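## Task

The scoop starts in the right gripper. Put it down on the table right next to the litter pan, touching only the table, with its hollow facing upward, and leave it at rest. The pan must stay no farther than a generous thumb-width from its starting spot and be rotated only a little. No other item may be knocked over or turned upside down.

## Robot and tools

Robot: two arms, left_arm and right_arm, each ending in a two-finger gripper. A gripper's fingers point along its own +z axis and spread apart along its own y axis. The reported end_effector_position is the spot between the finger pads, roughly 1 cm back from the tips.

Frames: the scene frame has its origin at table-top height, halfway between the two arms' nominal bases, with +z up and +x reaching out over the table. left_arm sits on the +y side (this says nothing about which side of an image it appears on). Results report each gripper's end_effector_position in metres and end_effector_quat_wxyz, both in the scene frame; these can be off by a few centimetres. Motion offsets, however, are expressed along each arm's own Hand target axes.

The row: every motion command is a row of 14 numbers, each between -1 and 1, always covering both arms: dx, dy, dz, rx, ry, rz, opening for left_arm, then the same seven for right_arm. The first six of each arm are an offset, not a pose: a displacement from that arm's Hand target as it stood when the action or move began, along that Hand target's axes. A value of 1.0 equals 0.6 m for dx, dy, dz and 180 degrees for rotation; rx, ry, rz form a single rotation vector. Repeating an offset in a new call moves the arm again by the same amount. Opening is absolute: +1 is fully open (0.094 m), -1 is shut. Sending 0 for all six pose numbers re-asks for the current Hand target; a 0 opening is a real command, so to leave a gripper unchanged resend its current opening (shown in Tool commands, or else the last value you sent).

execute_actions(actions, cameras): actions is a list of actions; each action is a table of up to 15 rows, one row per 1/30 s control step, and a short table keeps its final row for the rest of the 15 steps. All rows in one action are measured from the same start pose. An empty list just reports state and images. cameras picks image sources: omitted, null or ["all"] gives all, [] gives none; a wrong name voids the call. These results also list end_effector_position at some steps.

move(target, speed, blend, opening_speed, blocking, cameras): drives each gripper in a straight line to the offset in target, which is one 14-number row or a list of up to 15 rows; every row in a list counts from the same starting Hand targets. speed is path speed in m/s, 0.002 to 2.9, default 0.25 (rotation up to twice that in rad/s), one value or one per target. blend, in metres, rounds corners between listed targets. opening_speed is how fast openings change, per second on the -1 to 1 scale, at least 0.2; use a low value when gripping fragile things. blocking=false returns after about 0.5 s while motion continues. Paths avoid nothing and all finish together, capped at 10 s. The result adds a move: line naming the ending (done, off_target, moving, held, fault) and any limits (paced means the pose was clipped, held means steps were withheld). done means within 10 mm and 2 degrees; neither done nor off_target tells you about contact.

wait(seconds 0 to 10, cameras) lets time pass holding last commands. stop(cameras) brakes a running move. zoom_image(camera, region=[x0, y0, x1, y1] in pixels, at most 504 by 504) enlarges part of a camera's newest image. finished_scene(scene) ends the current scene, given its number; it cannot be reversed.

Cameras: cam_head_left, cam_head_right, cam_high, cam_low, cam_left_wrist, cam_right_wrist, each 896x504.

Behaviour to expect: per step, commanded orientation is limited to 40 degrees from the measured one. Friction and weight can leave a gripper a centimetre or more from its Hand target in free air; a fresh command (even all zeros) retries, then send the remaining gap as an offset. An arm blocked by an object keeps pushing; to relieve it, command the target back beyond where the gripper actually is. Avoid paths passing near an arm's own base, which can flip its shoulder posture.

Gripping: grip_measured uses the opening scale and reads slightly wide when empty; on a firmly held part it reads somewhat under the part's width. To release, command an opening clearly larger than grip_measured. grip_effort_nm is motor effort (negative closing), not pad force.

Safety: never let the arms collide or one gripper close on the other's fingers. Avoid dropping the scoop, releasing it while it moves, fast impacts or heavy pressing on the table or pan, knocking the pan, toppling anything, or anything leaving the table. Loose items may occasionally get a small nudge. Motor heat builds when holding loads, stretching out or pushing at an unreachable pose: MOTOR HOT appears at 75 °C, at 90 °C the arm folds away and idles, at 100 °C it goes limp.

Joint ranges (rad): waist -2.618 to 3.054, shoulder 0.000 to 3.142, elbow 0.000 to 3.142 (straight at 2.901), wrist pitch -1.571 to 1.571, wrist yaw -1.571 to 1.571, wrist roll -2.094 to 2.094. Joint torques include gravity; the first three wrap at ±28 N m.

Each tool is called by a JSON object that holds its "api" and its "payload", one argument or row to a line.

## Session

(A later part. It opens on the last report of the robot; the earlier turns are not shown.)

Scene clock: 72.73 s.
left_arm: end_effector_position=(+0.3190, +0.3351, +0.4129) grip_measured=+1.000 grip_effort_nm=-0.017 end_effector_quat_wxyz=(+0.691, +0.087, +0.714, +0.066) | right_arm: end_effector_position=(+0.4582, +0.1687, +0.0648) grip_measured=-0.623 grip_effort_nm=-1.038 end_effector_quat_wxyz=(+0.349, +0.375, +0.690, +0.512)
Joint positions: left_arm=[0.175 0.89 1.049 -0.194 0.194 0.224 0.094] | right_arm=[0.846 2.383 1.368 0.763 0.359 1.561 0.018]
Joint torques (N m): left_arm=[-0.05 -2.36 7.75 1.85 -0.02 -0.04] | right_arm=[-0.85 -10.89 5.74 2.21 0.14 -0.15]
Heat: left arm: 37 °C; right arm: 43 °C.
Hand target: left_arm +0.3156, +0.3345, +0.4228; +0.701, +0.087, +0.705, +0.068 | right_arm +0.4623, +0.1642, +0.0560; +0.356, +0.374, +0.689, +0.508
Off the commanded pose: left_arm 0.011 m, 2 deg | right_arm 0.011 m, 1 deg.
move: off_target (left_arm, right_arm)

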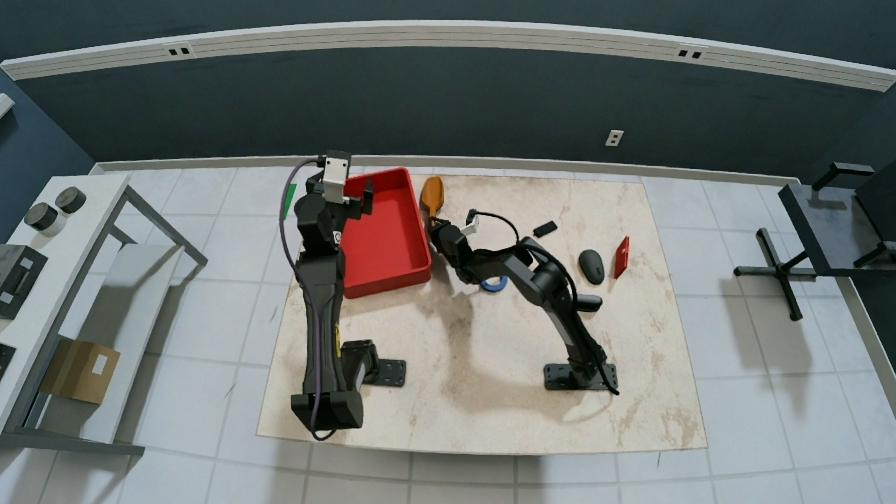

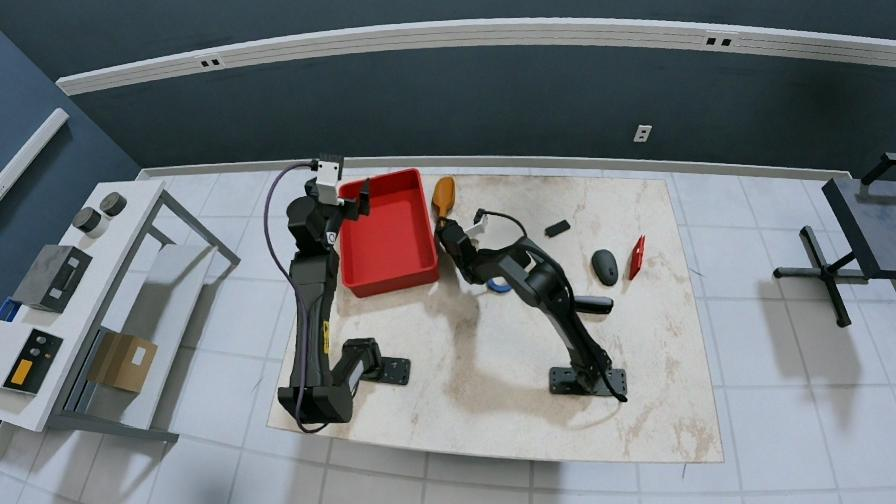

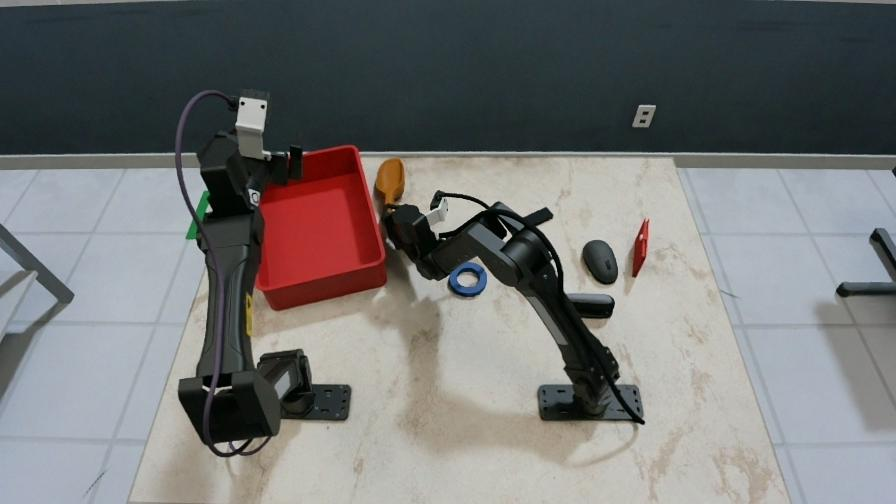

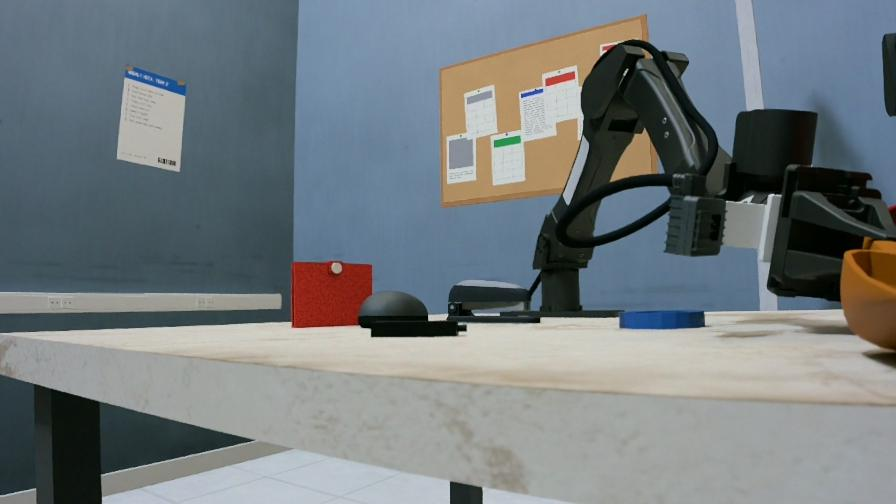

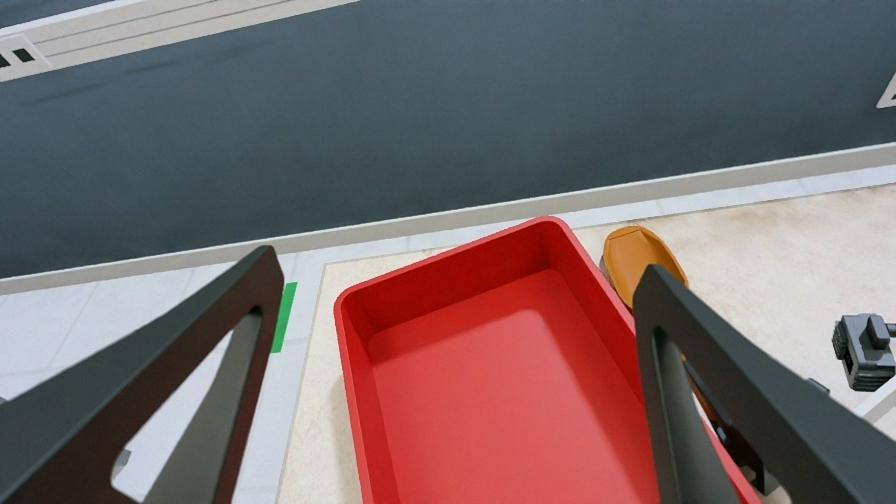

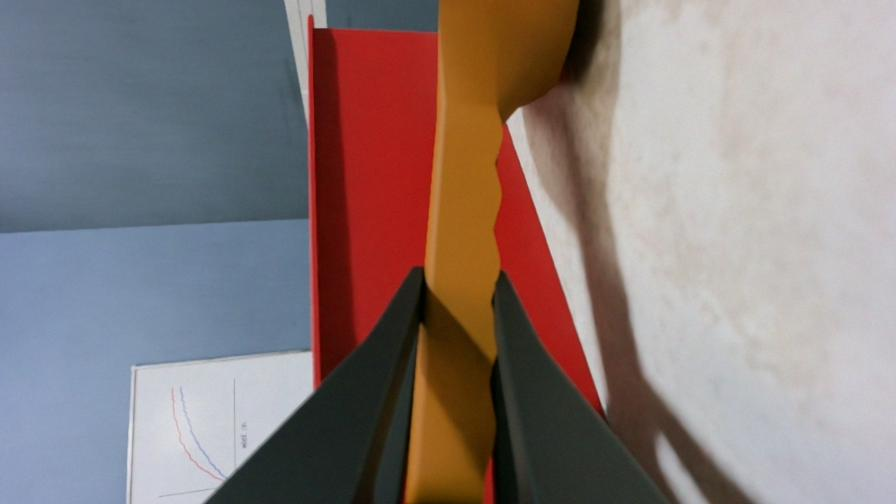

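{"api": "move", "payload": {
  "target": [0,0,0,0,0,0,1,-0.004,-0.042,0.005,0,0,0,-0.98],
  "speed": 0.05,
  "cameras": ["cam_head_right","cam_low","cam_left_wrist","cam_right_wrist"]
}}

{"api": "zoom_image", "payload": {
  "camera": "cam_low",
  "region": [596, 150, 896, 400]
}}

{"api": "zoom_image", "payload": {
  "camera": "cam_head_right",
  "region": [400, 140, 560, 300]
}}

Scene clock: 79.50 s.
left_arm: end_effector_position=(+0.3190, +0.3351, +0.4129) grip_measured=+1.000 grip_effort_nm=-0.007 end_effector_quat_wxyz=(+0.691, +0.087, +0.714, +0.066) | right_arm: end_effector_position=(+0.4603, +0.1670, +0.0577) grip_measured=-0.623 grip_effort_nm=-1.038 end_effector_quat_wxyz=(+0.353, +0.373, +0.672, +0.534)
Joint positions: left_arm=[0.175 0.89 1.049 -0.194 0.194 0.224 0.094] | right_arm=[0.84 2.431 1.354 0.882 0.353 1.561 0.018]
Joint torques (N m): left_arm=[-0.09 -2.32 7.71 1.84 -0.03 -0.05] | right_arm=[-1.07 -10.19 4.82 1.81 0.1 -0.19]
Heat: left arm: 37 °C; right arm: 43 °C.
Hand target: left_arm +0.3156, +0.3345, +0.4228; +0.701, +0.087, +0.705, +0.068 | right_arm +0.4620, +0.1583, +0.0312; +0.356, +0.374, +0.689, +0.508
Off the commanded pose: left_arm 0.011 m, 2 deg | right_arm 0.028 m, 4 deg.
move: off_target (left_arm, right_arm)

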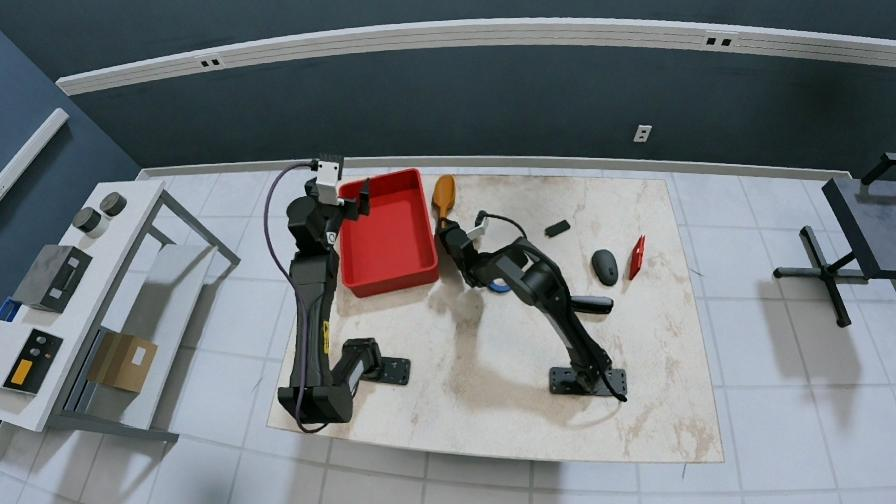

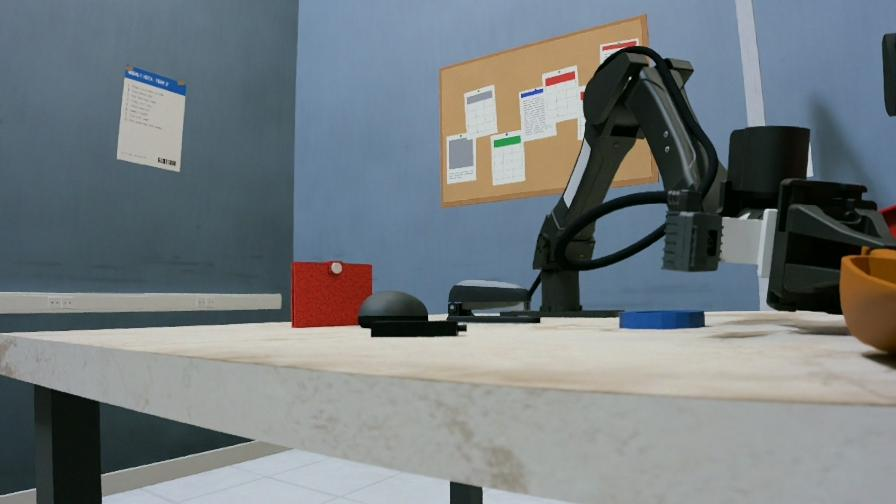

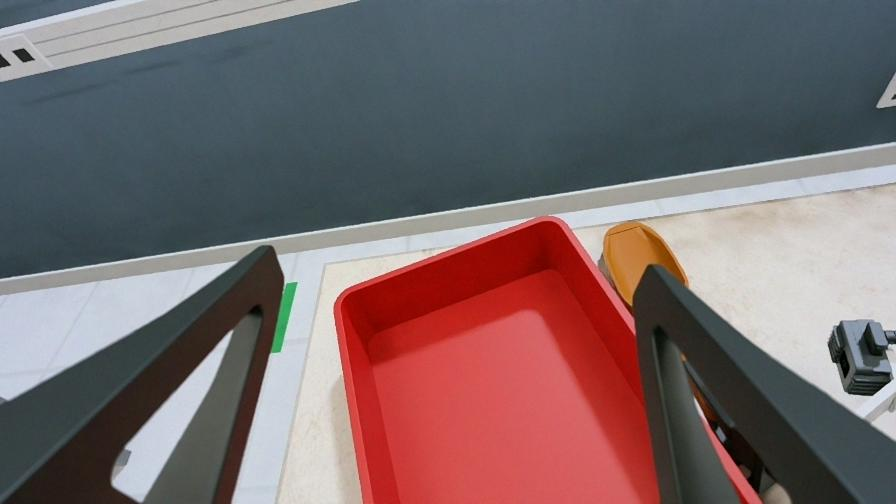

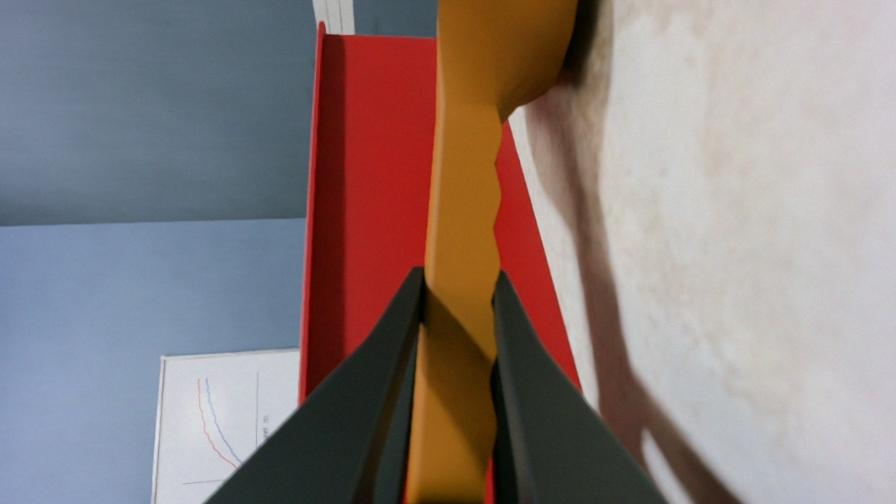

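Scaled by 1.680.

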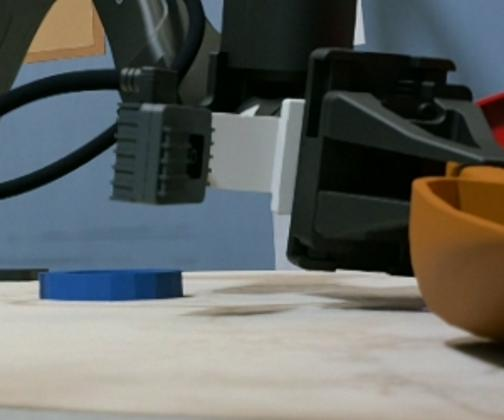

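Scaled by 3.150.

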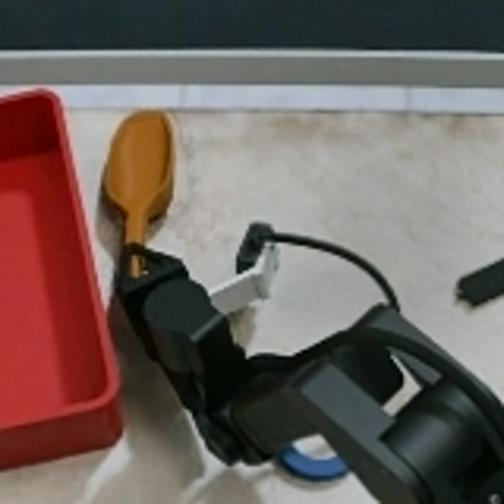

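{"api": "move", "payload": {
  "target": [
    [0,0,0,0,0,0,1,-0.0065,0.056,-0.013,0,0,0,-0.98],
    [0,0,0,0,0,0,1,0.036,0.05,-0.089,-0.041,-0.008,-0.016,-0.98],
    [0,0,0,0,0,0,1,0.041,0.010,-0.079,-0.041,-0.008,-0.016,-0.98]
  ],
  "speed": [0.1,0.1,0.05]
}}

{"api": "zoom_image", "payload": {
  "camera": "cam_low",
  "region": [596, 150, 896, 400]
}}

{"api": "zoom_image", "payload": {
  "camera": "cam_head_right",
  "region": [400, 140, 560, 300]
}}

Scene clock: 94.10 s.
left_arm: end_effector_position=(+0.3190, +0.3351, +0.4129) grip_measured=+1.000 grip_effort_nm=-0.002 end_effector_quat_wxyz=(+0.691, +0.087, +0.714, +0.066) | right_arm: end_effector_position=(+0.4118, +0.1605, +0.0526) grip_measured=-0.623 grip_effort_nm=-1.038 end_effector_quat_wxyz=(+0.390, +0.346, +0.658, +0.543)
Joint positions: left_arm=[0.175 0.89 1.049 -0.194 0.194 0.224 0.094] | right_arm=[0.923 2.418 1.166 1.134 0.457 1.485 0.018]
Joint torques (N m): left_arm=[-0.05 -2.41 7.73 1.84 0 -0.04] | right_arm=[0.64 -9.92 5 2.21 0.23 -0.31]
Heat: left arm: 38 °C; right arm: 41 °C.
Hand target: left_arm +0.3156, +0.3345, +0.4228; +0.701, +0.087, +0.705, +0.068 | right_arm +0.4103, +0.1605, +0.0452; +0.401, +0.339, +0.660, +0.537
Off the commanded pose: left_arm 0.011 m, 2 deg | right_arm 0.008 m, 2 deg.
move: off_target (left_arm)

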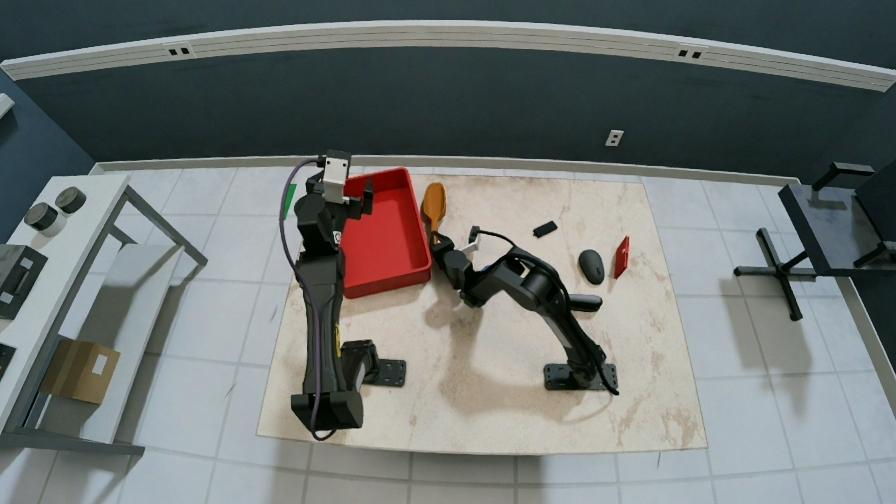

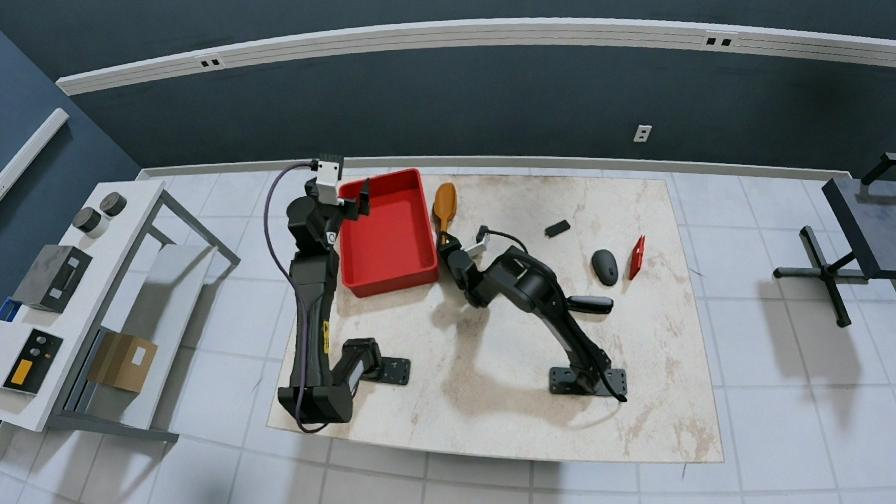

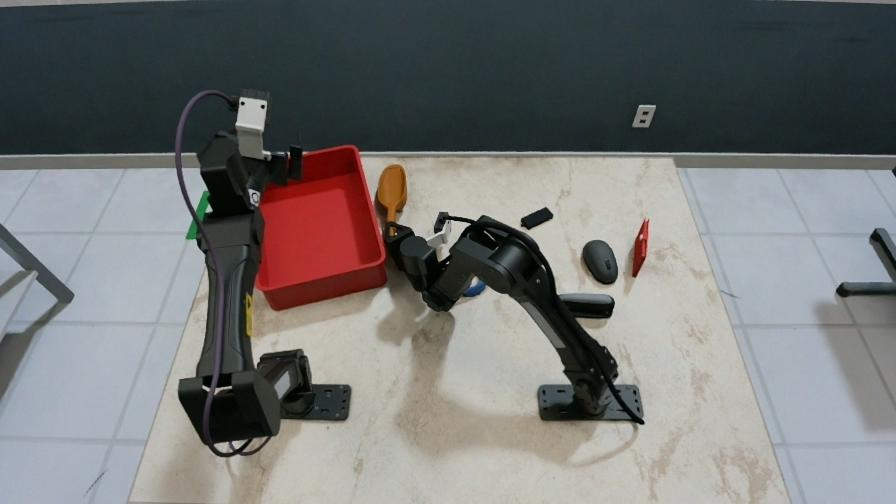

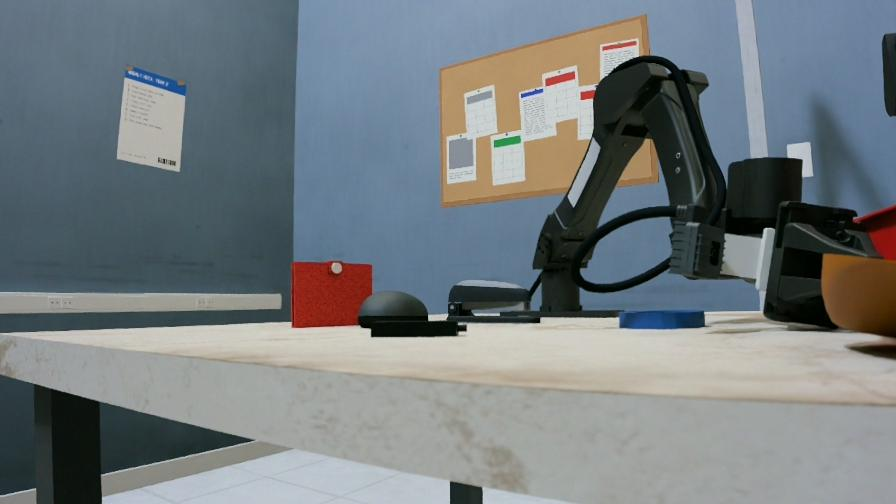

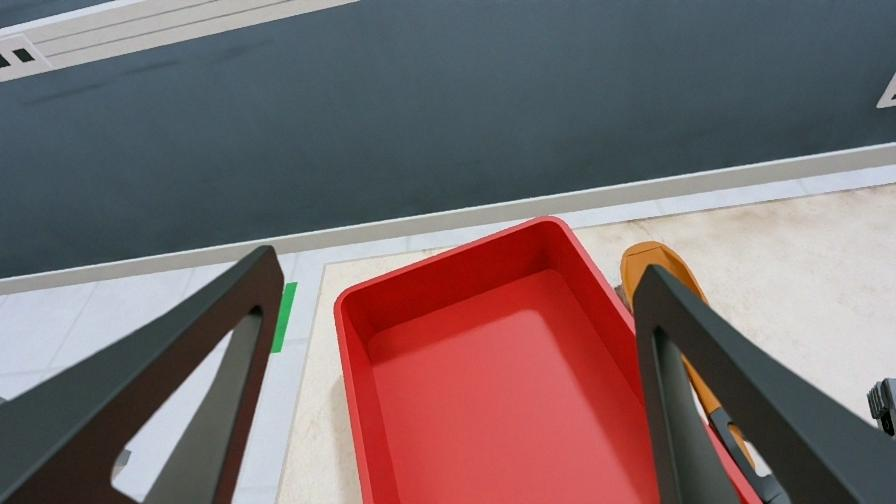

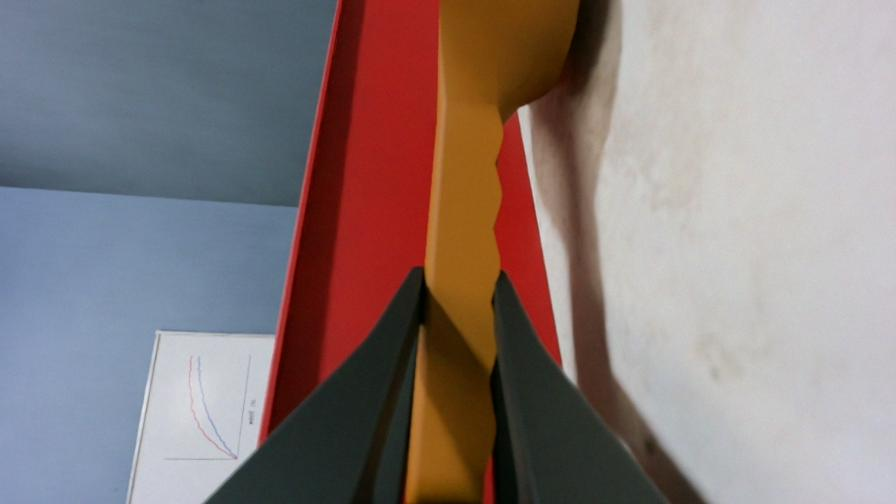

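Scaled by 1.680.

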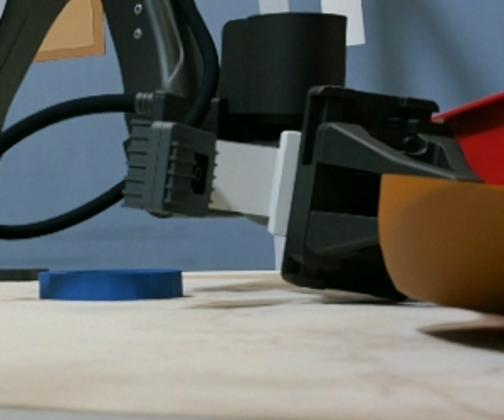

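Scaled by 3.150.

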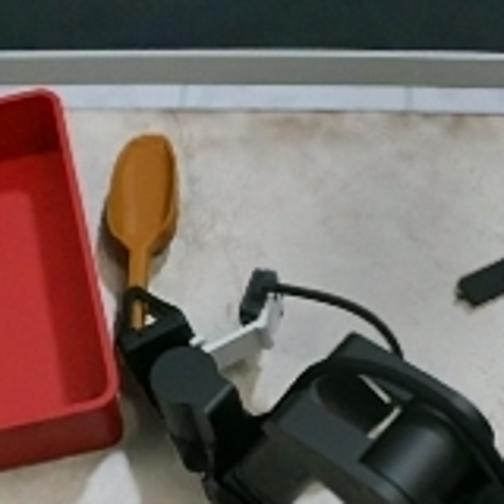

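{"api": "move", "payload": {
  "target": [0,0,0,0,0,0,1, 0,-0.012,0,0,0,0,-0.98],
  "speed": 0.05
}}

Scene clock: 111.73 s.
left_arm: end_effector_position=(+0.3190, +0.3351, +0.4129) grip_measured=+1.000 grip_effort_nm=-0.007 end_effector_quat_wxyz=(+0.691, +0.087, +0.714, +0.066) | right_arm: end_effector_position=(+0.4119, +0.1604, +0.0536) grip_measured=-0.623 grip_effort_nm=-1.038 end_effector_quat_wxyz=(+0.392, +0.346, +0.649, +0.553)
Joint positions: left_arm=[0.175 0.89 1.049 -0.194 0.194 0.224 0.094] | right_arm=[0.923 2.433 1.166 1.175 0.457 1.485 0.018]
Joint torques (N m): left_arm=[-0.09 -2.39 7.72 1.83 -0.03 -0.03] | right_arm=[0.46 -9.47 4.77 2 0.2 -0.31]
Heat: left arm: 38 °C; right arm: 41 °C.
Hand target: left_arm +0.3156, +0.3345, +0.4228; +0.701, +0.087, +0.705, +0.068 | right_arm +0.4102, +0.1590, +0.0380; +0.401, +0.340, +0.660, +0.537
Off the commanded pose: left_arm 0.011 m, 2 deg | right_arm 0.016 m, 3 deg.
move: off_target (left_arm, right_arm)

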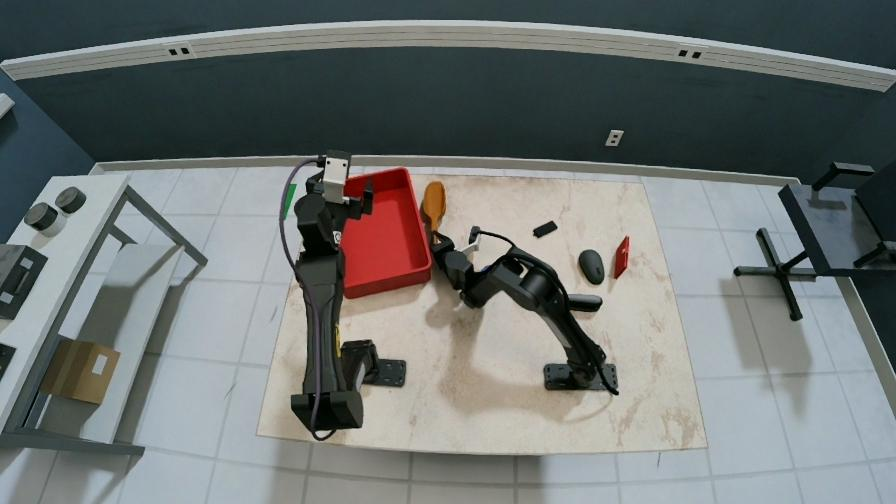

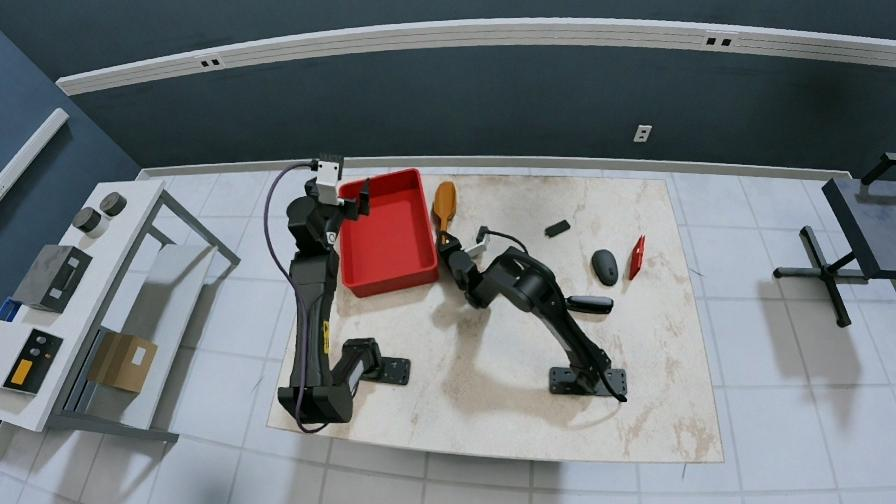

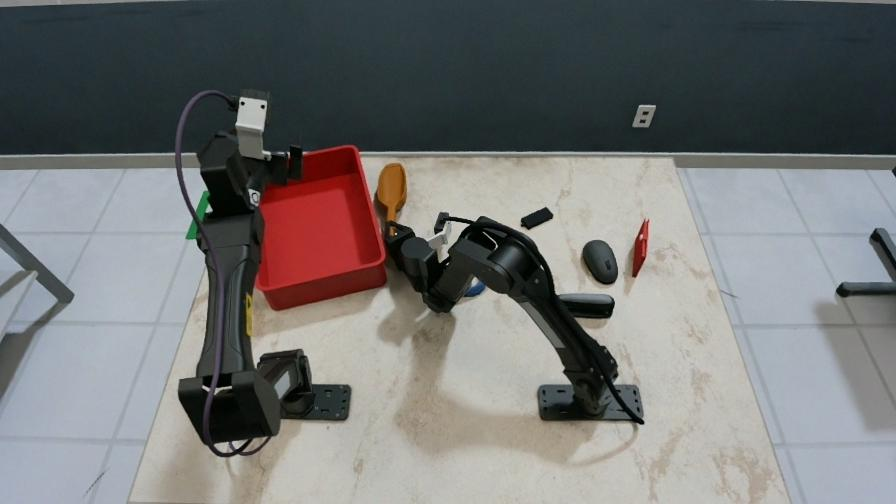

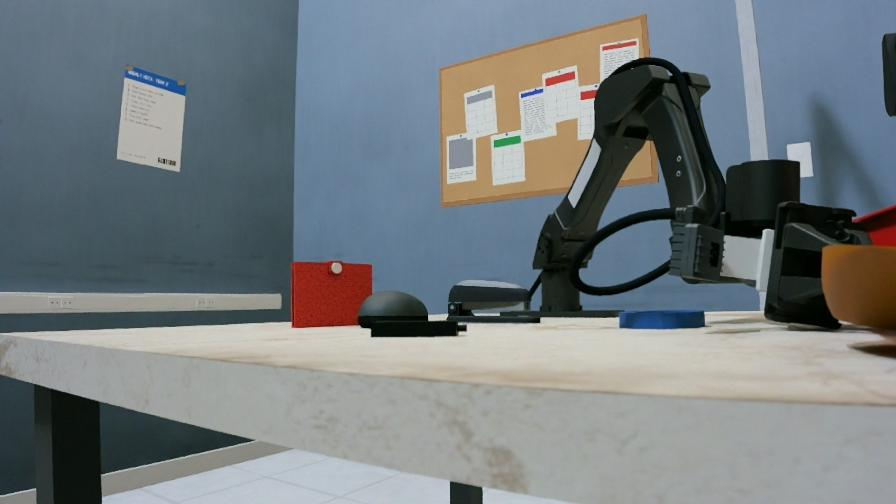

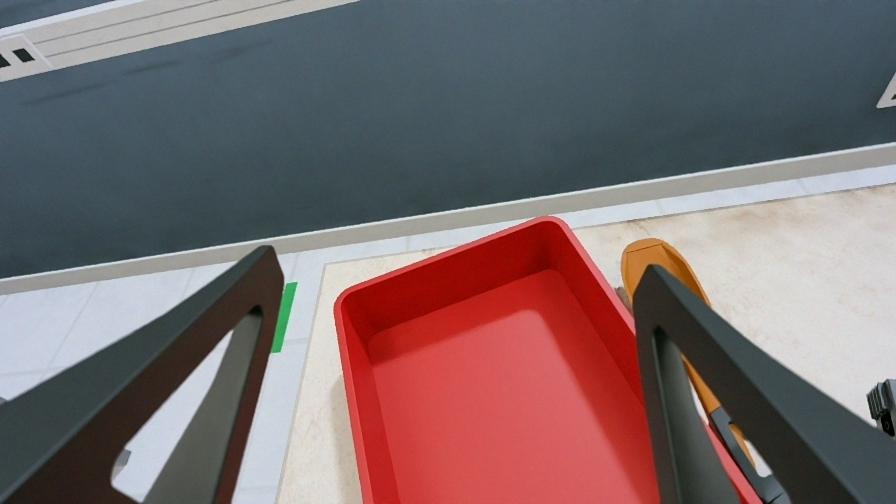

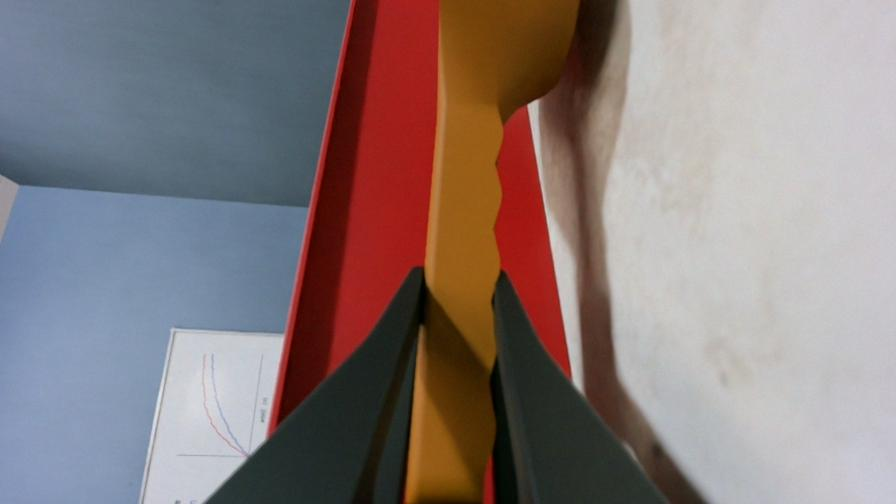

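{"api": "move", "payload": {
  "target": [0,0.014,0,0.05,0,0,1, 0,0.014,0,0.05,0,0,-0.98],
  "speed": 0.06,
  "cameras": ["cam_low","cam_right_wrist"]
}}

{"api": "zoom_image", "payload": {
  "camera": "cam_low",
  "region": [600, 150, 896, 400]
}}

Scene clock: 123.30 s.
left_arm: end_effector_position=(+0.3176, +0.3425, +0.4108) grip_measured=+1.000 grip_effort_nm=-0.012 end_effector_quat_wxyz=(+0.684, +0.135, +0.717, +0.007) | right_arm: end_effector_position=(+0.4144, +0.1609, +0.0516) grip_measured=-0.623 grip_effort_nm=-1.038 end_effector_quat_wxyz=(+0.376, +0.367, +0.678, +0.513)
Joint positions: left_arm=[0.375 0.939 1.088 -0.224 0.543 0.234 0.094] | right_arm=[0.925 2.367 1.192 0.961 0.473 1.533 0.018]
Joint torques (N m): left_arm=[0.8 -1.43 10.09 1.64 0.13 0.08] | right_arm=[0.92 -14.75 5.44 0.83 0.25 0.01]
Heat: left arm: 39 °C; right arm: 41 °C.
Hand target: left_arm +0.3158, +0.3427, +0.4246; +0.692, +0.142, +0.708, +0.013 | right_arm +0.4103, +0.1606, +0.0463; +0.373, +0.370, +0.700, +0.484
Off the commanded pose: left_arm 0.014 m, 2 deg | right_arm 0.007 m, 4 deg.
move: off_target (left_arm, right_arm)

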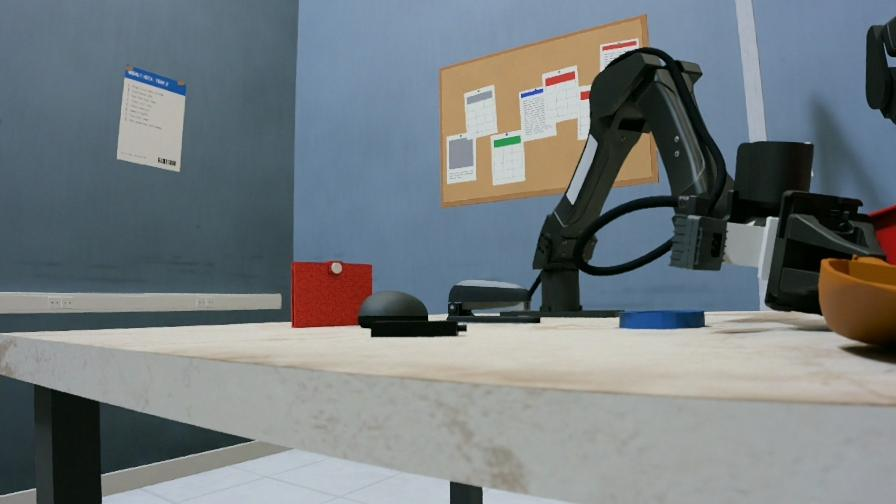

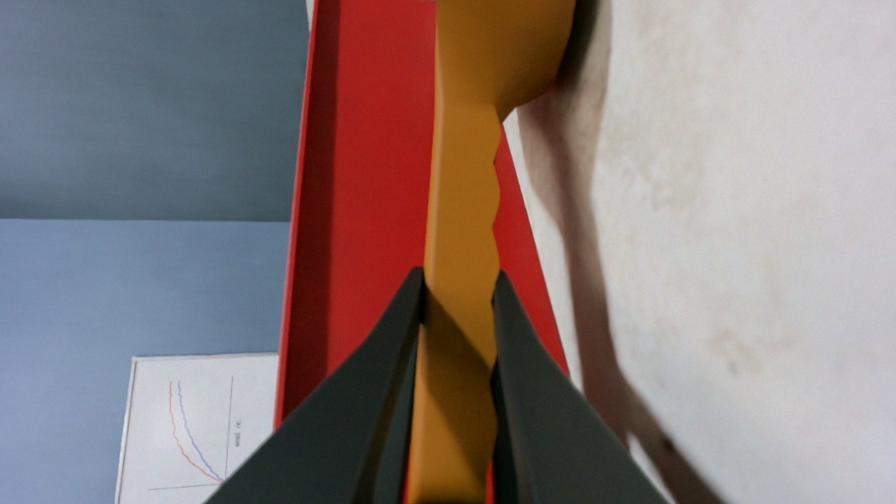

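Scaled by 1.703.

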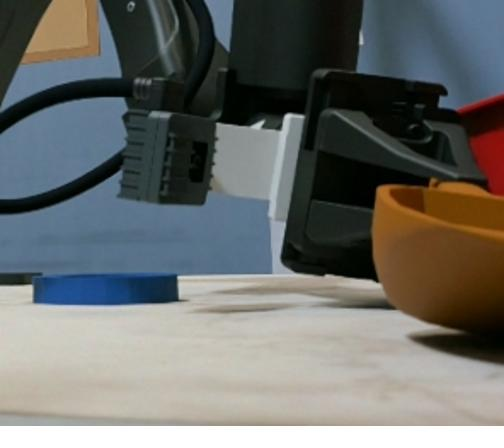

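{"api": "move", "payload": {
  "target": [0,0,0,0,0,0,1, 0,-0.017,0,0,0,0,-0.98],
  "speed": 0.05,
  "cameras": ["cam_low","cam_right_wrist","cam_head_right"]
}}

{"api": "zoom_image", "payload": {
  "camera": "cam_low",
  "region": [600, 150, 896, 400]
}}

Scene clock: 127.87 s.
left_arm: end_effector_position=(+0.3176, +0.3423, +0.4107) grip_measured=+1.000 grip_effort_nm=-0.012 end_effector_quat_wxyz=(+0.684, +0.135, +0.717, +0.006) | right_arm: end_effector_position=(+0.4145, +0.1609, +0.0520) grip_measured=-0.623 grip_effort_nm=-1.033 end_effector_quat_wxyz=(+0.376, +0.368, +0.677, +0.514)
Joint positions: left_arm=[0.375 0.939 1.088 -0.225 0.544 0.234 0.094] | right_arm=[0.925 2.367 1.192 0.962 0.474 1.536 0.018]
Joint torques (N m): left_arm=[0.73 -1.5 10.13 1.65 0.13 0.09] | right_arm=[0.85 -12.79 4.46 1.12 0.22 -0.03]
Heat: left arm: 39 °C; right arm: 40 °C.
Hand target: left_arm +0.3158, +0.3427, +0.4246; +0.692, +0.142, +0.708, +0.013 | right_arm +0.4087, +0.1580, +0.0366; +0.373, +0.370, +0.700, +0.484
Off the commanded pose: left_arm 0.014 m, 2 deg | right_arm 0.017 m, 4 deg.
move: off_target (left_arm, right_arm)
Images, in order (width x height): cam_head_right 896x504, cam_low 896x504, cam_right_wrist 896x504.

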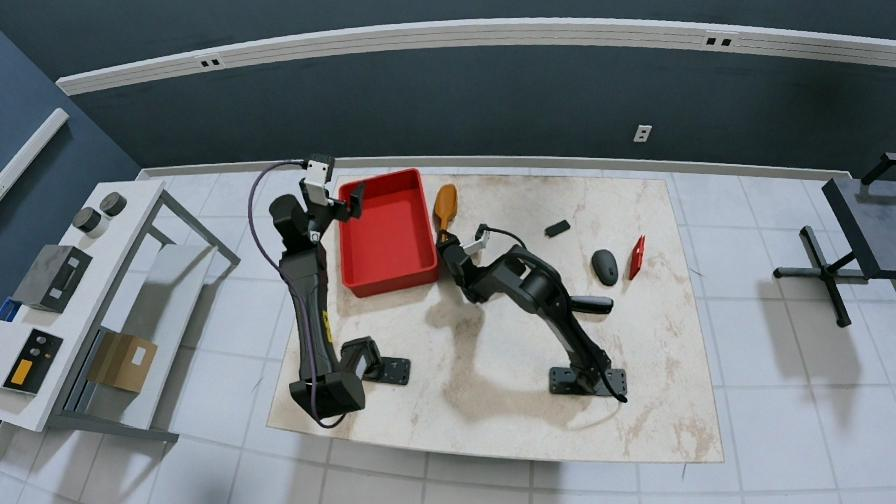

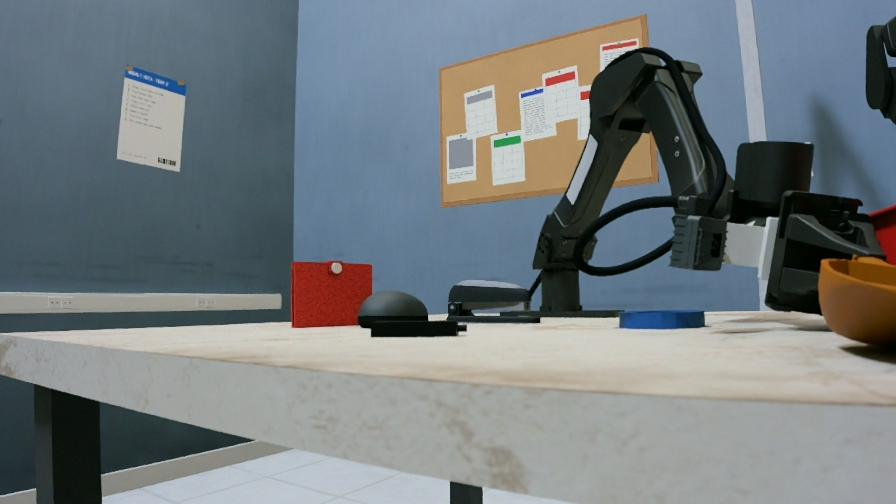

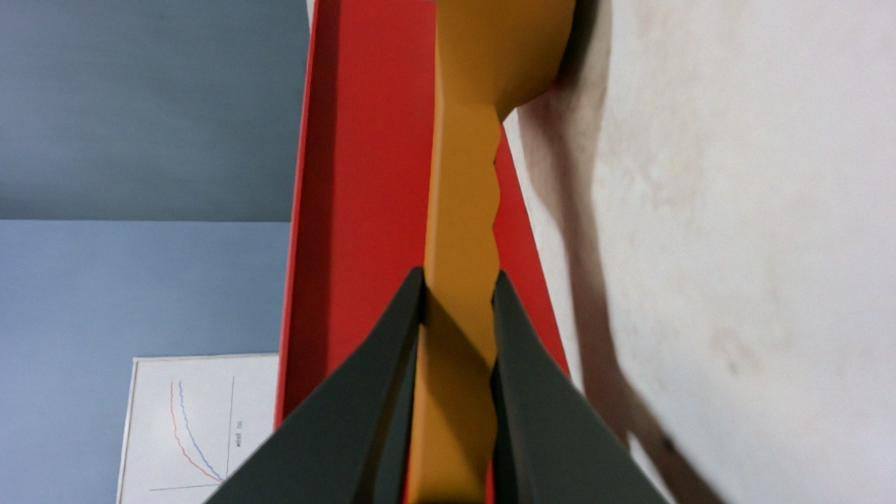

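Scaled by 1.703.

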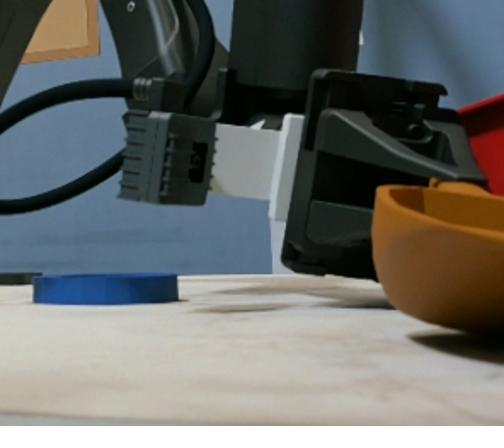

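{"api": "move", "payload": {
  "target": [0,0,0,0,0,0,1, 0,0.017,0,0,0,0,-0.45],
  "speed": 0.05,
  "opening_speed": 0.2,
  "cameras": ["cam_low","cam_right_wrist","cam_head_right","cam_high"]
}}

{"api": "zoom_image", "payload": {
  "camera": "cam_low",
  "region": [600, 150, 896, 400]
}}

{"api": "zoom_image", "payload": {
  "camera": "cam_head_right",
  "region": [400, 140, 560, 300]
}}

Scene clock: 135.43 s.
left_arm: end_effector_position=(+0.3176, +0.3423, +0.4106) grip_measured=+1.000 grip_effort_nm=0.002 end_effector_quat_wxyz=(+0.684, +0.135, +0.717, +0.006) | right_arm: end_effector_position=(+0.4110, +0.1596, +0.0393) grip_measured=-0.452 grip_effort_nm=0.100 end_effector_quat_wxyz=(+0.369, +0.373, +0.693, +0.495)
Joint positions: left_arm=[0.375 0.939 1.088 -0.225 0.544 0.234 0.094] | right_arm=[0.929 2.367 1.192 0.905 0.478 1.55 0.026]
Joint torques (N m): left_arm=[0.81 -1.5 10.1 1.66 0.14 0.09] | right_arm=[0.53 -14.74 5.72 1.32 0.21 -0.14]
Heat: left arm: 39 °C; right arm: 39 °C.
Hand target: left_arm +0.3158, +0.3428, +0.4246; +0.692, +0.142, +0.708, +0.013 | right_arm +0.4102, +0.1607, +0.0463; +0.373, +0.370, +0.700, +0.484
Off the commanded pose: left_arm 0.014 m, 2 deg | right_arm 0.007 m, 2 deg.
move: off_target (left_arm)
Images, in order (width x height): cam_head_right 896x504, cam_high 896x504, cam_low 896x504, cam_right_wrist 896x504.

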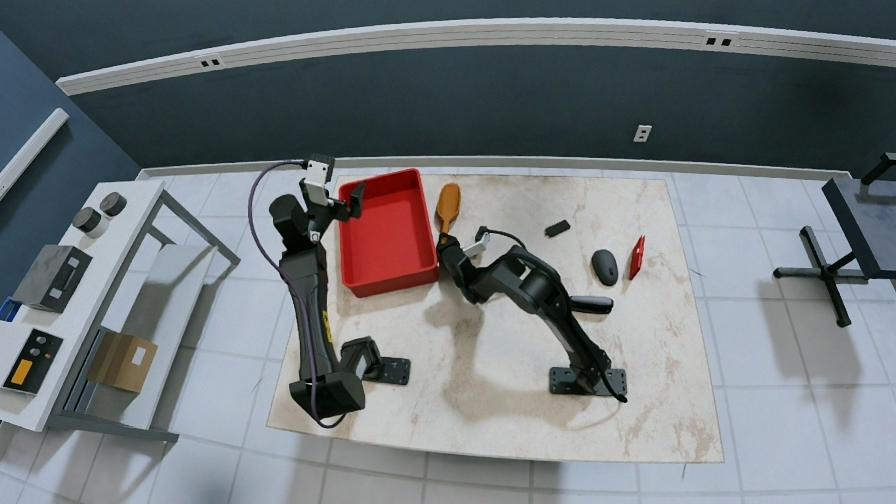

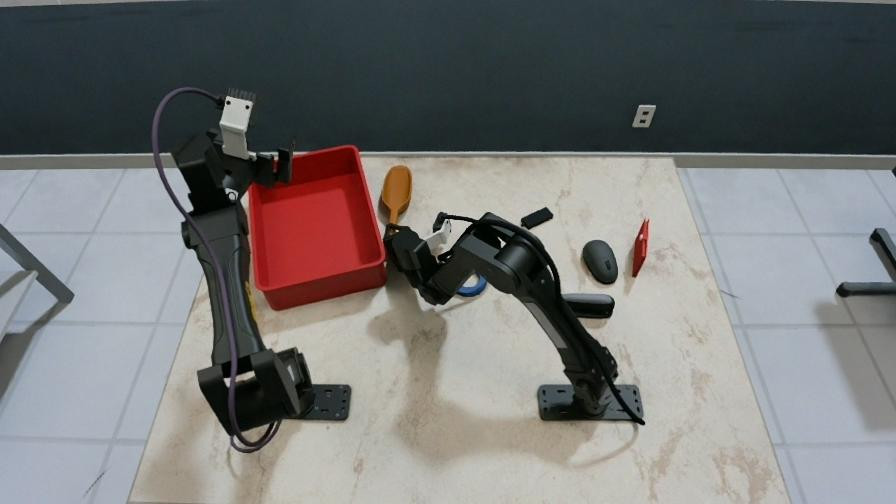

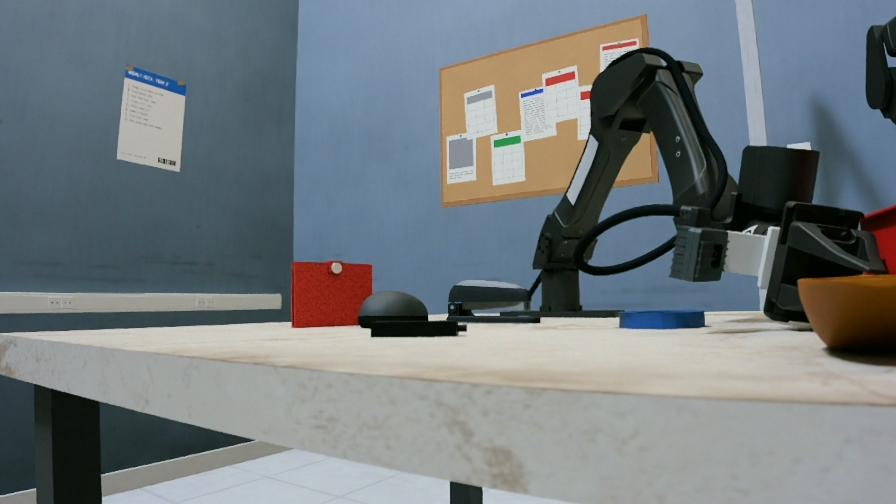

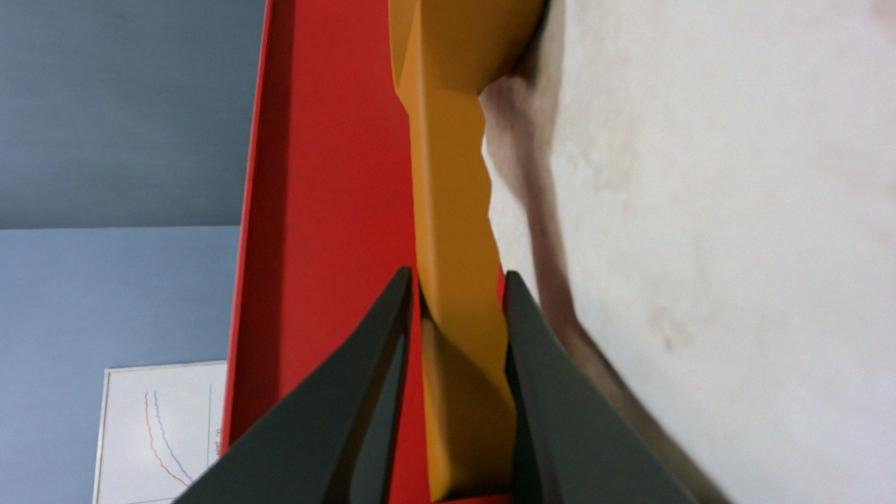

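Scaled by 1.703.

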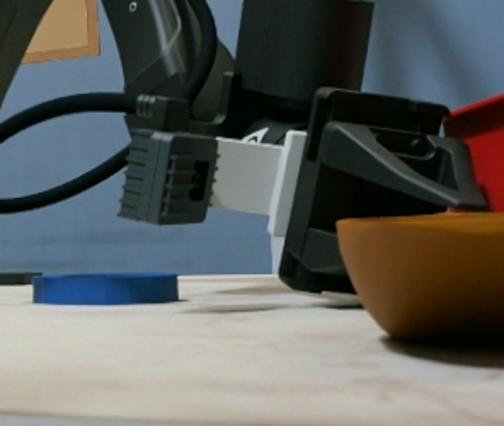

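Scaled by 3.150.

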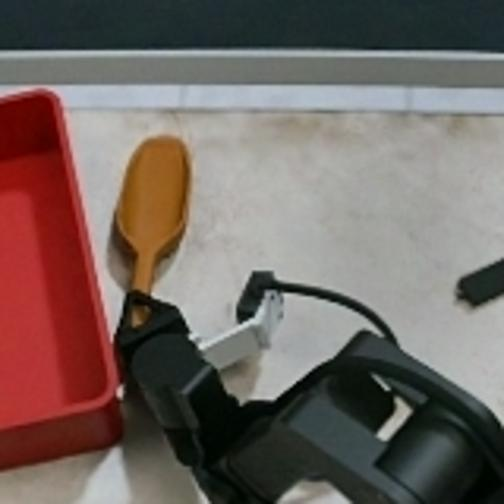

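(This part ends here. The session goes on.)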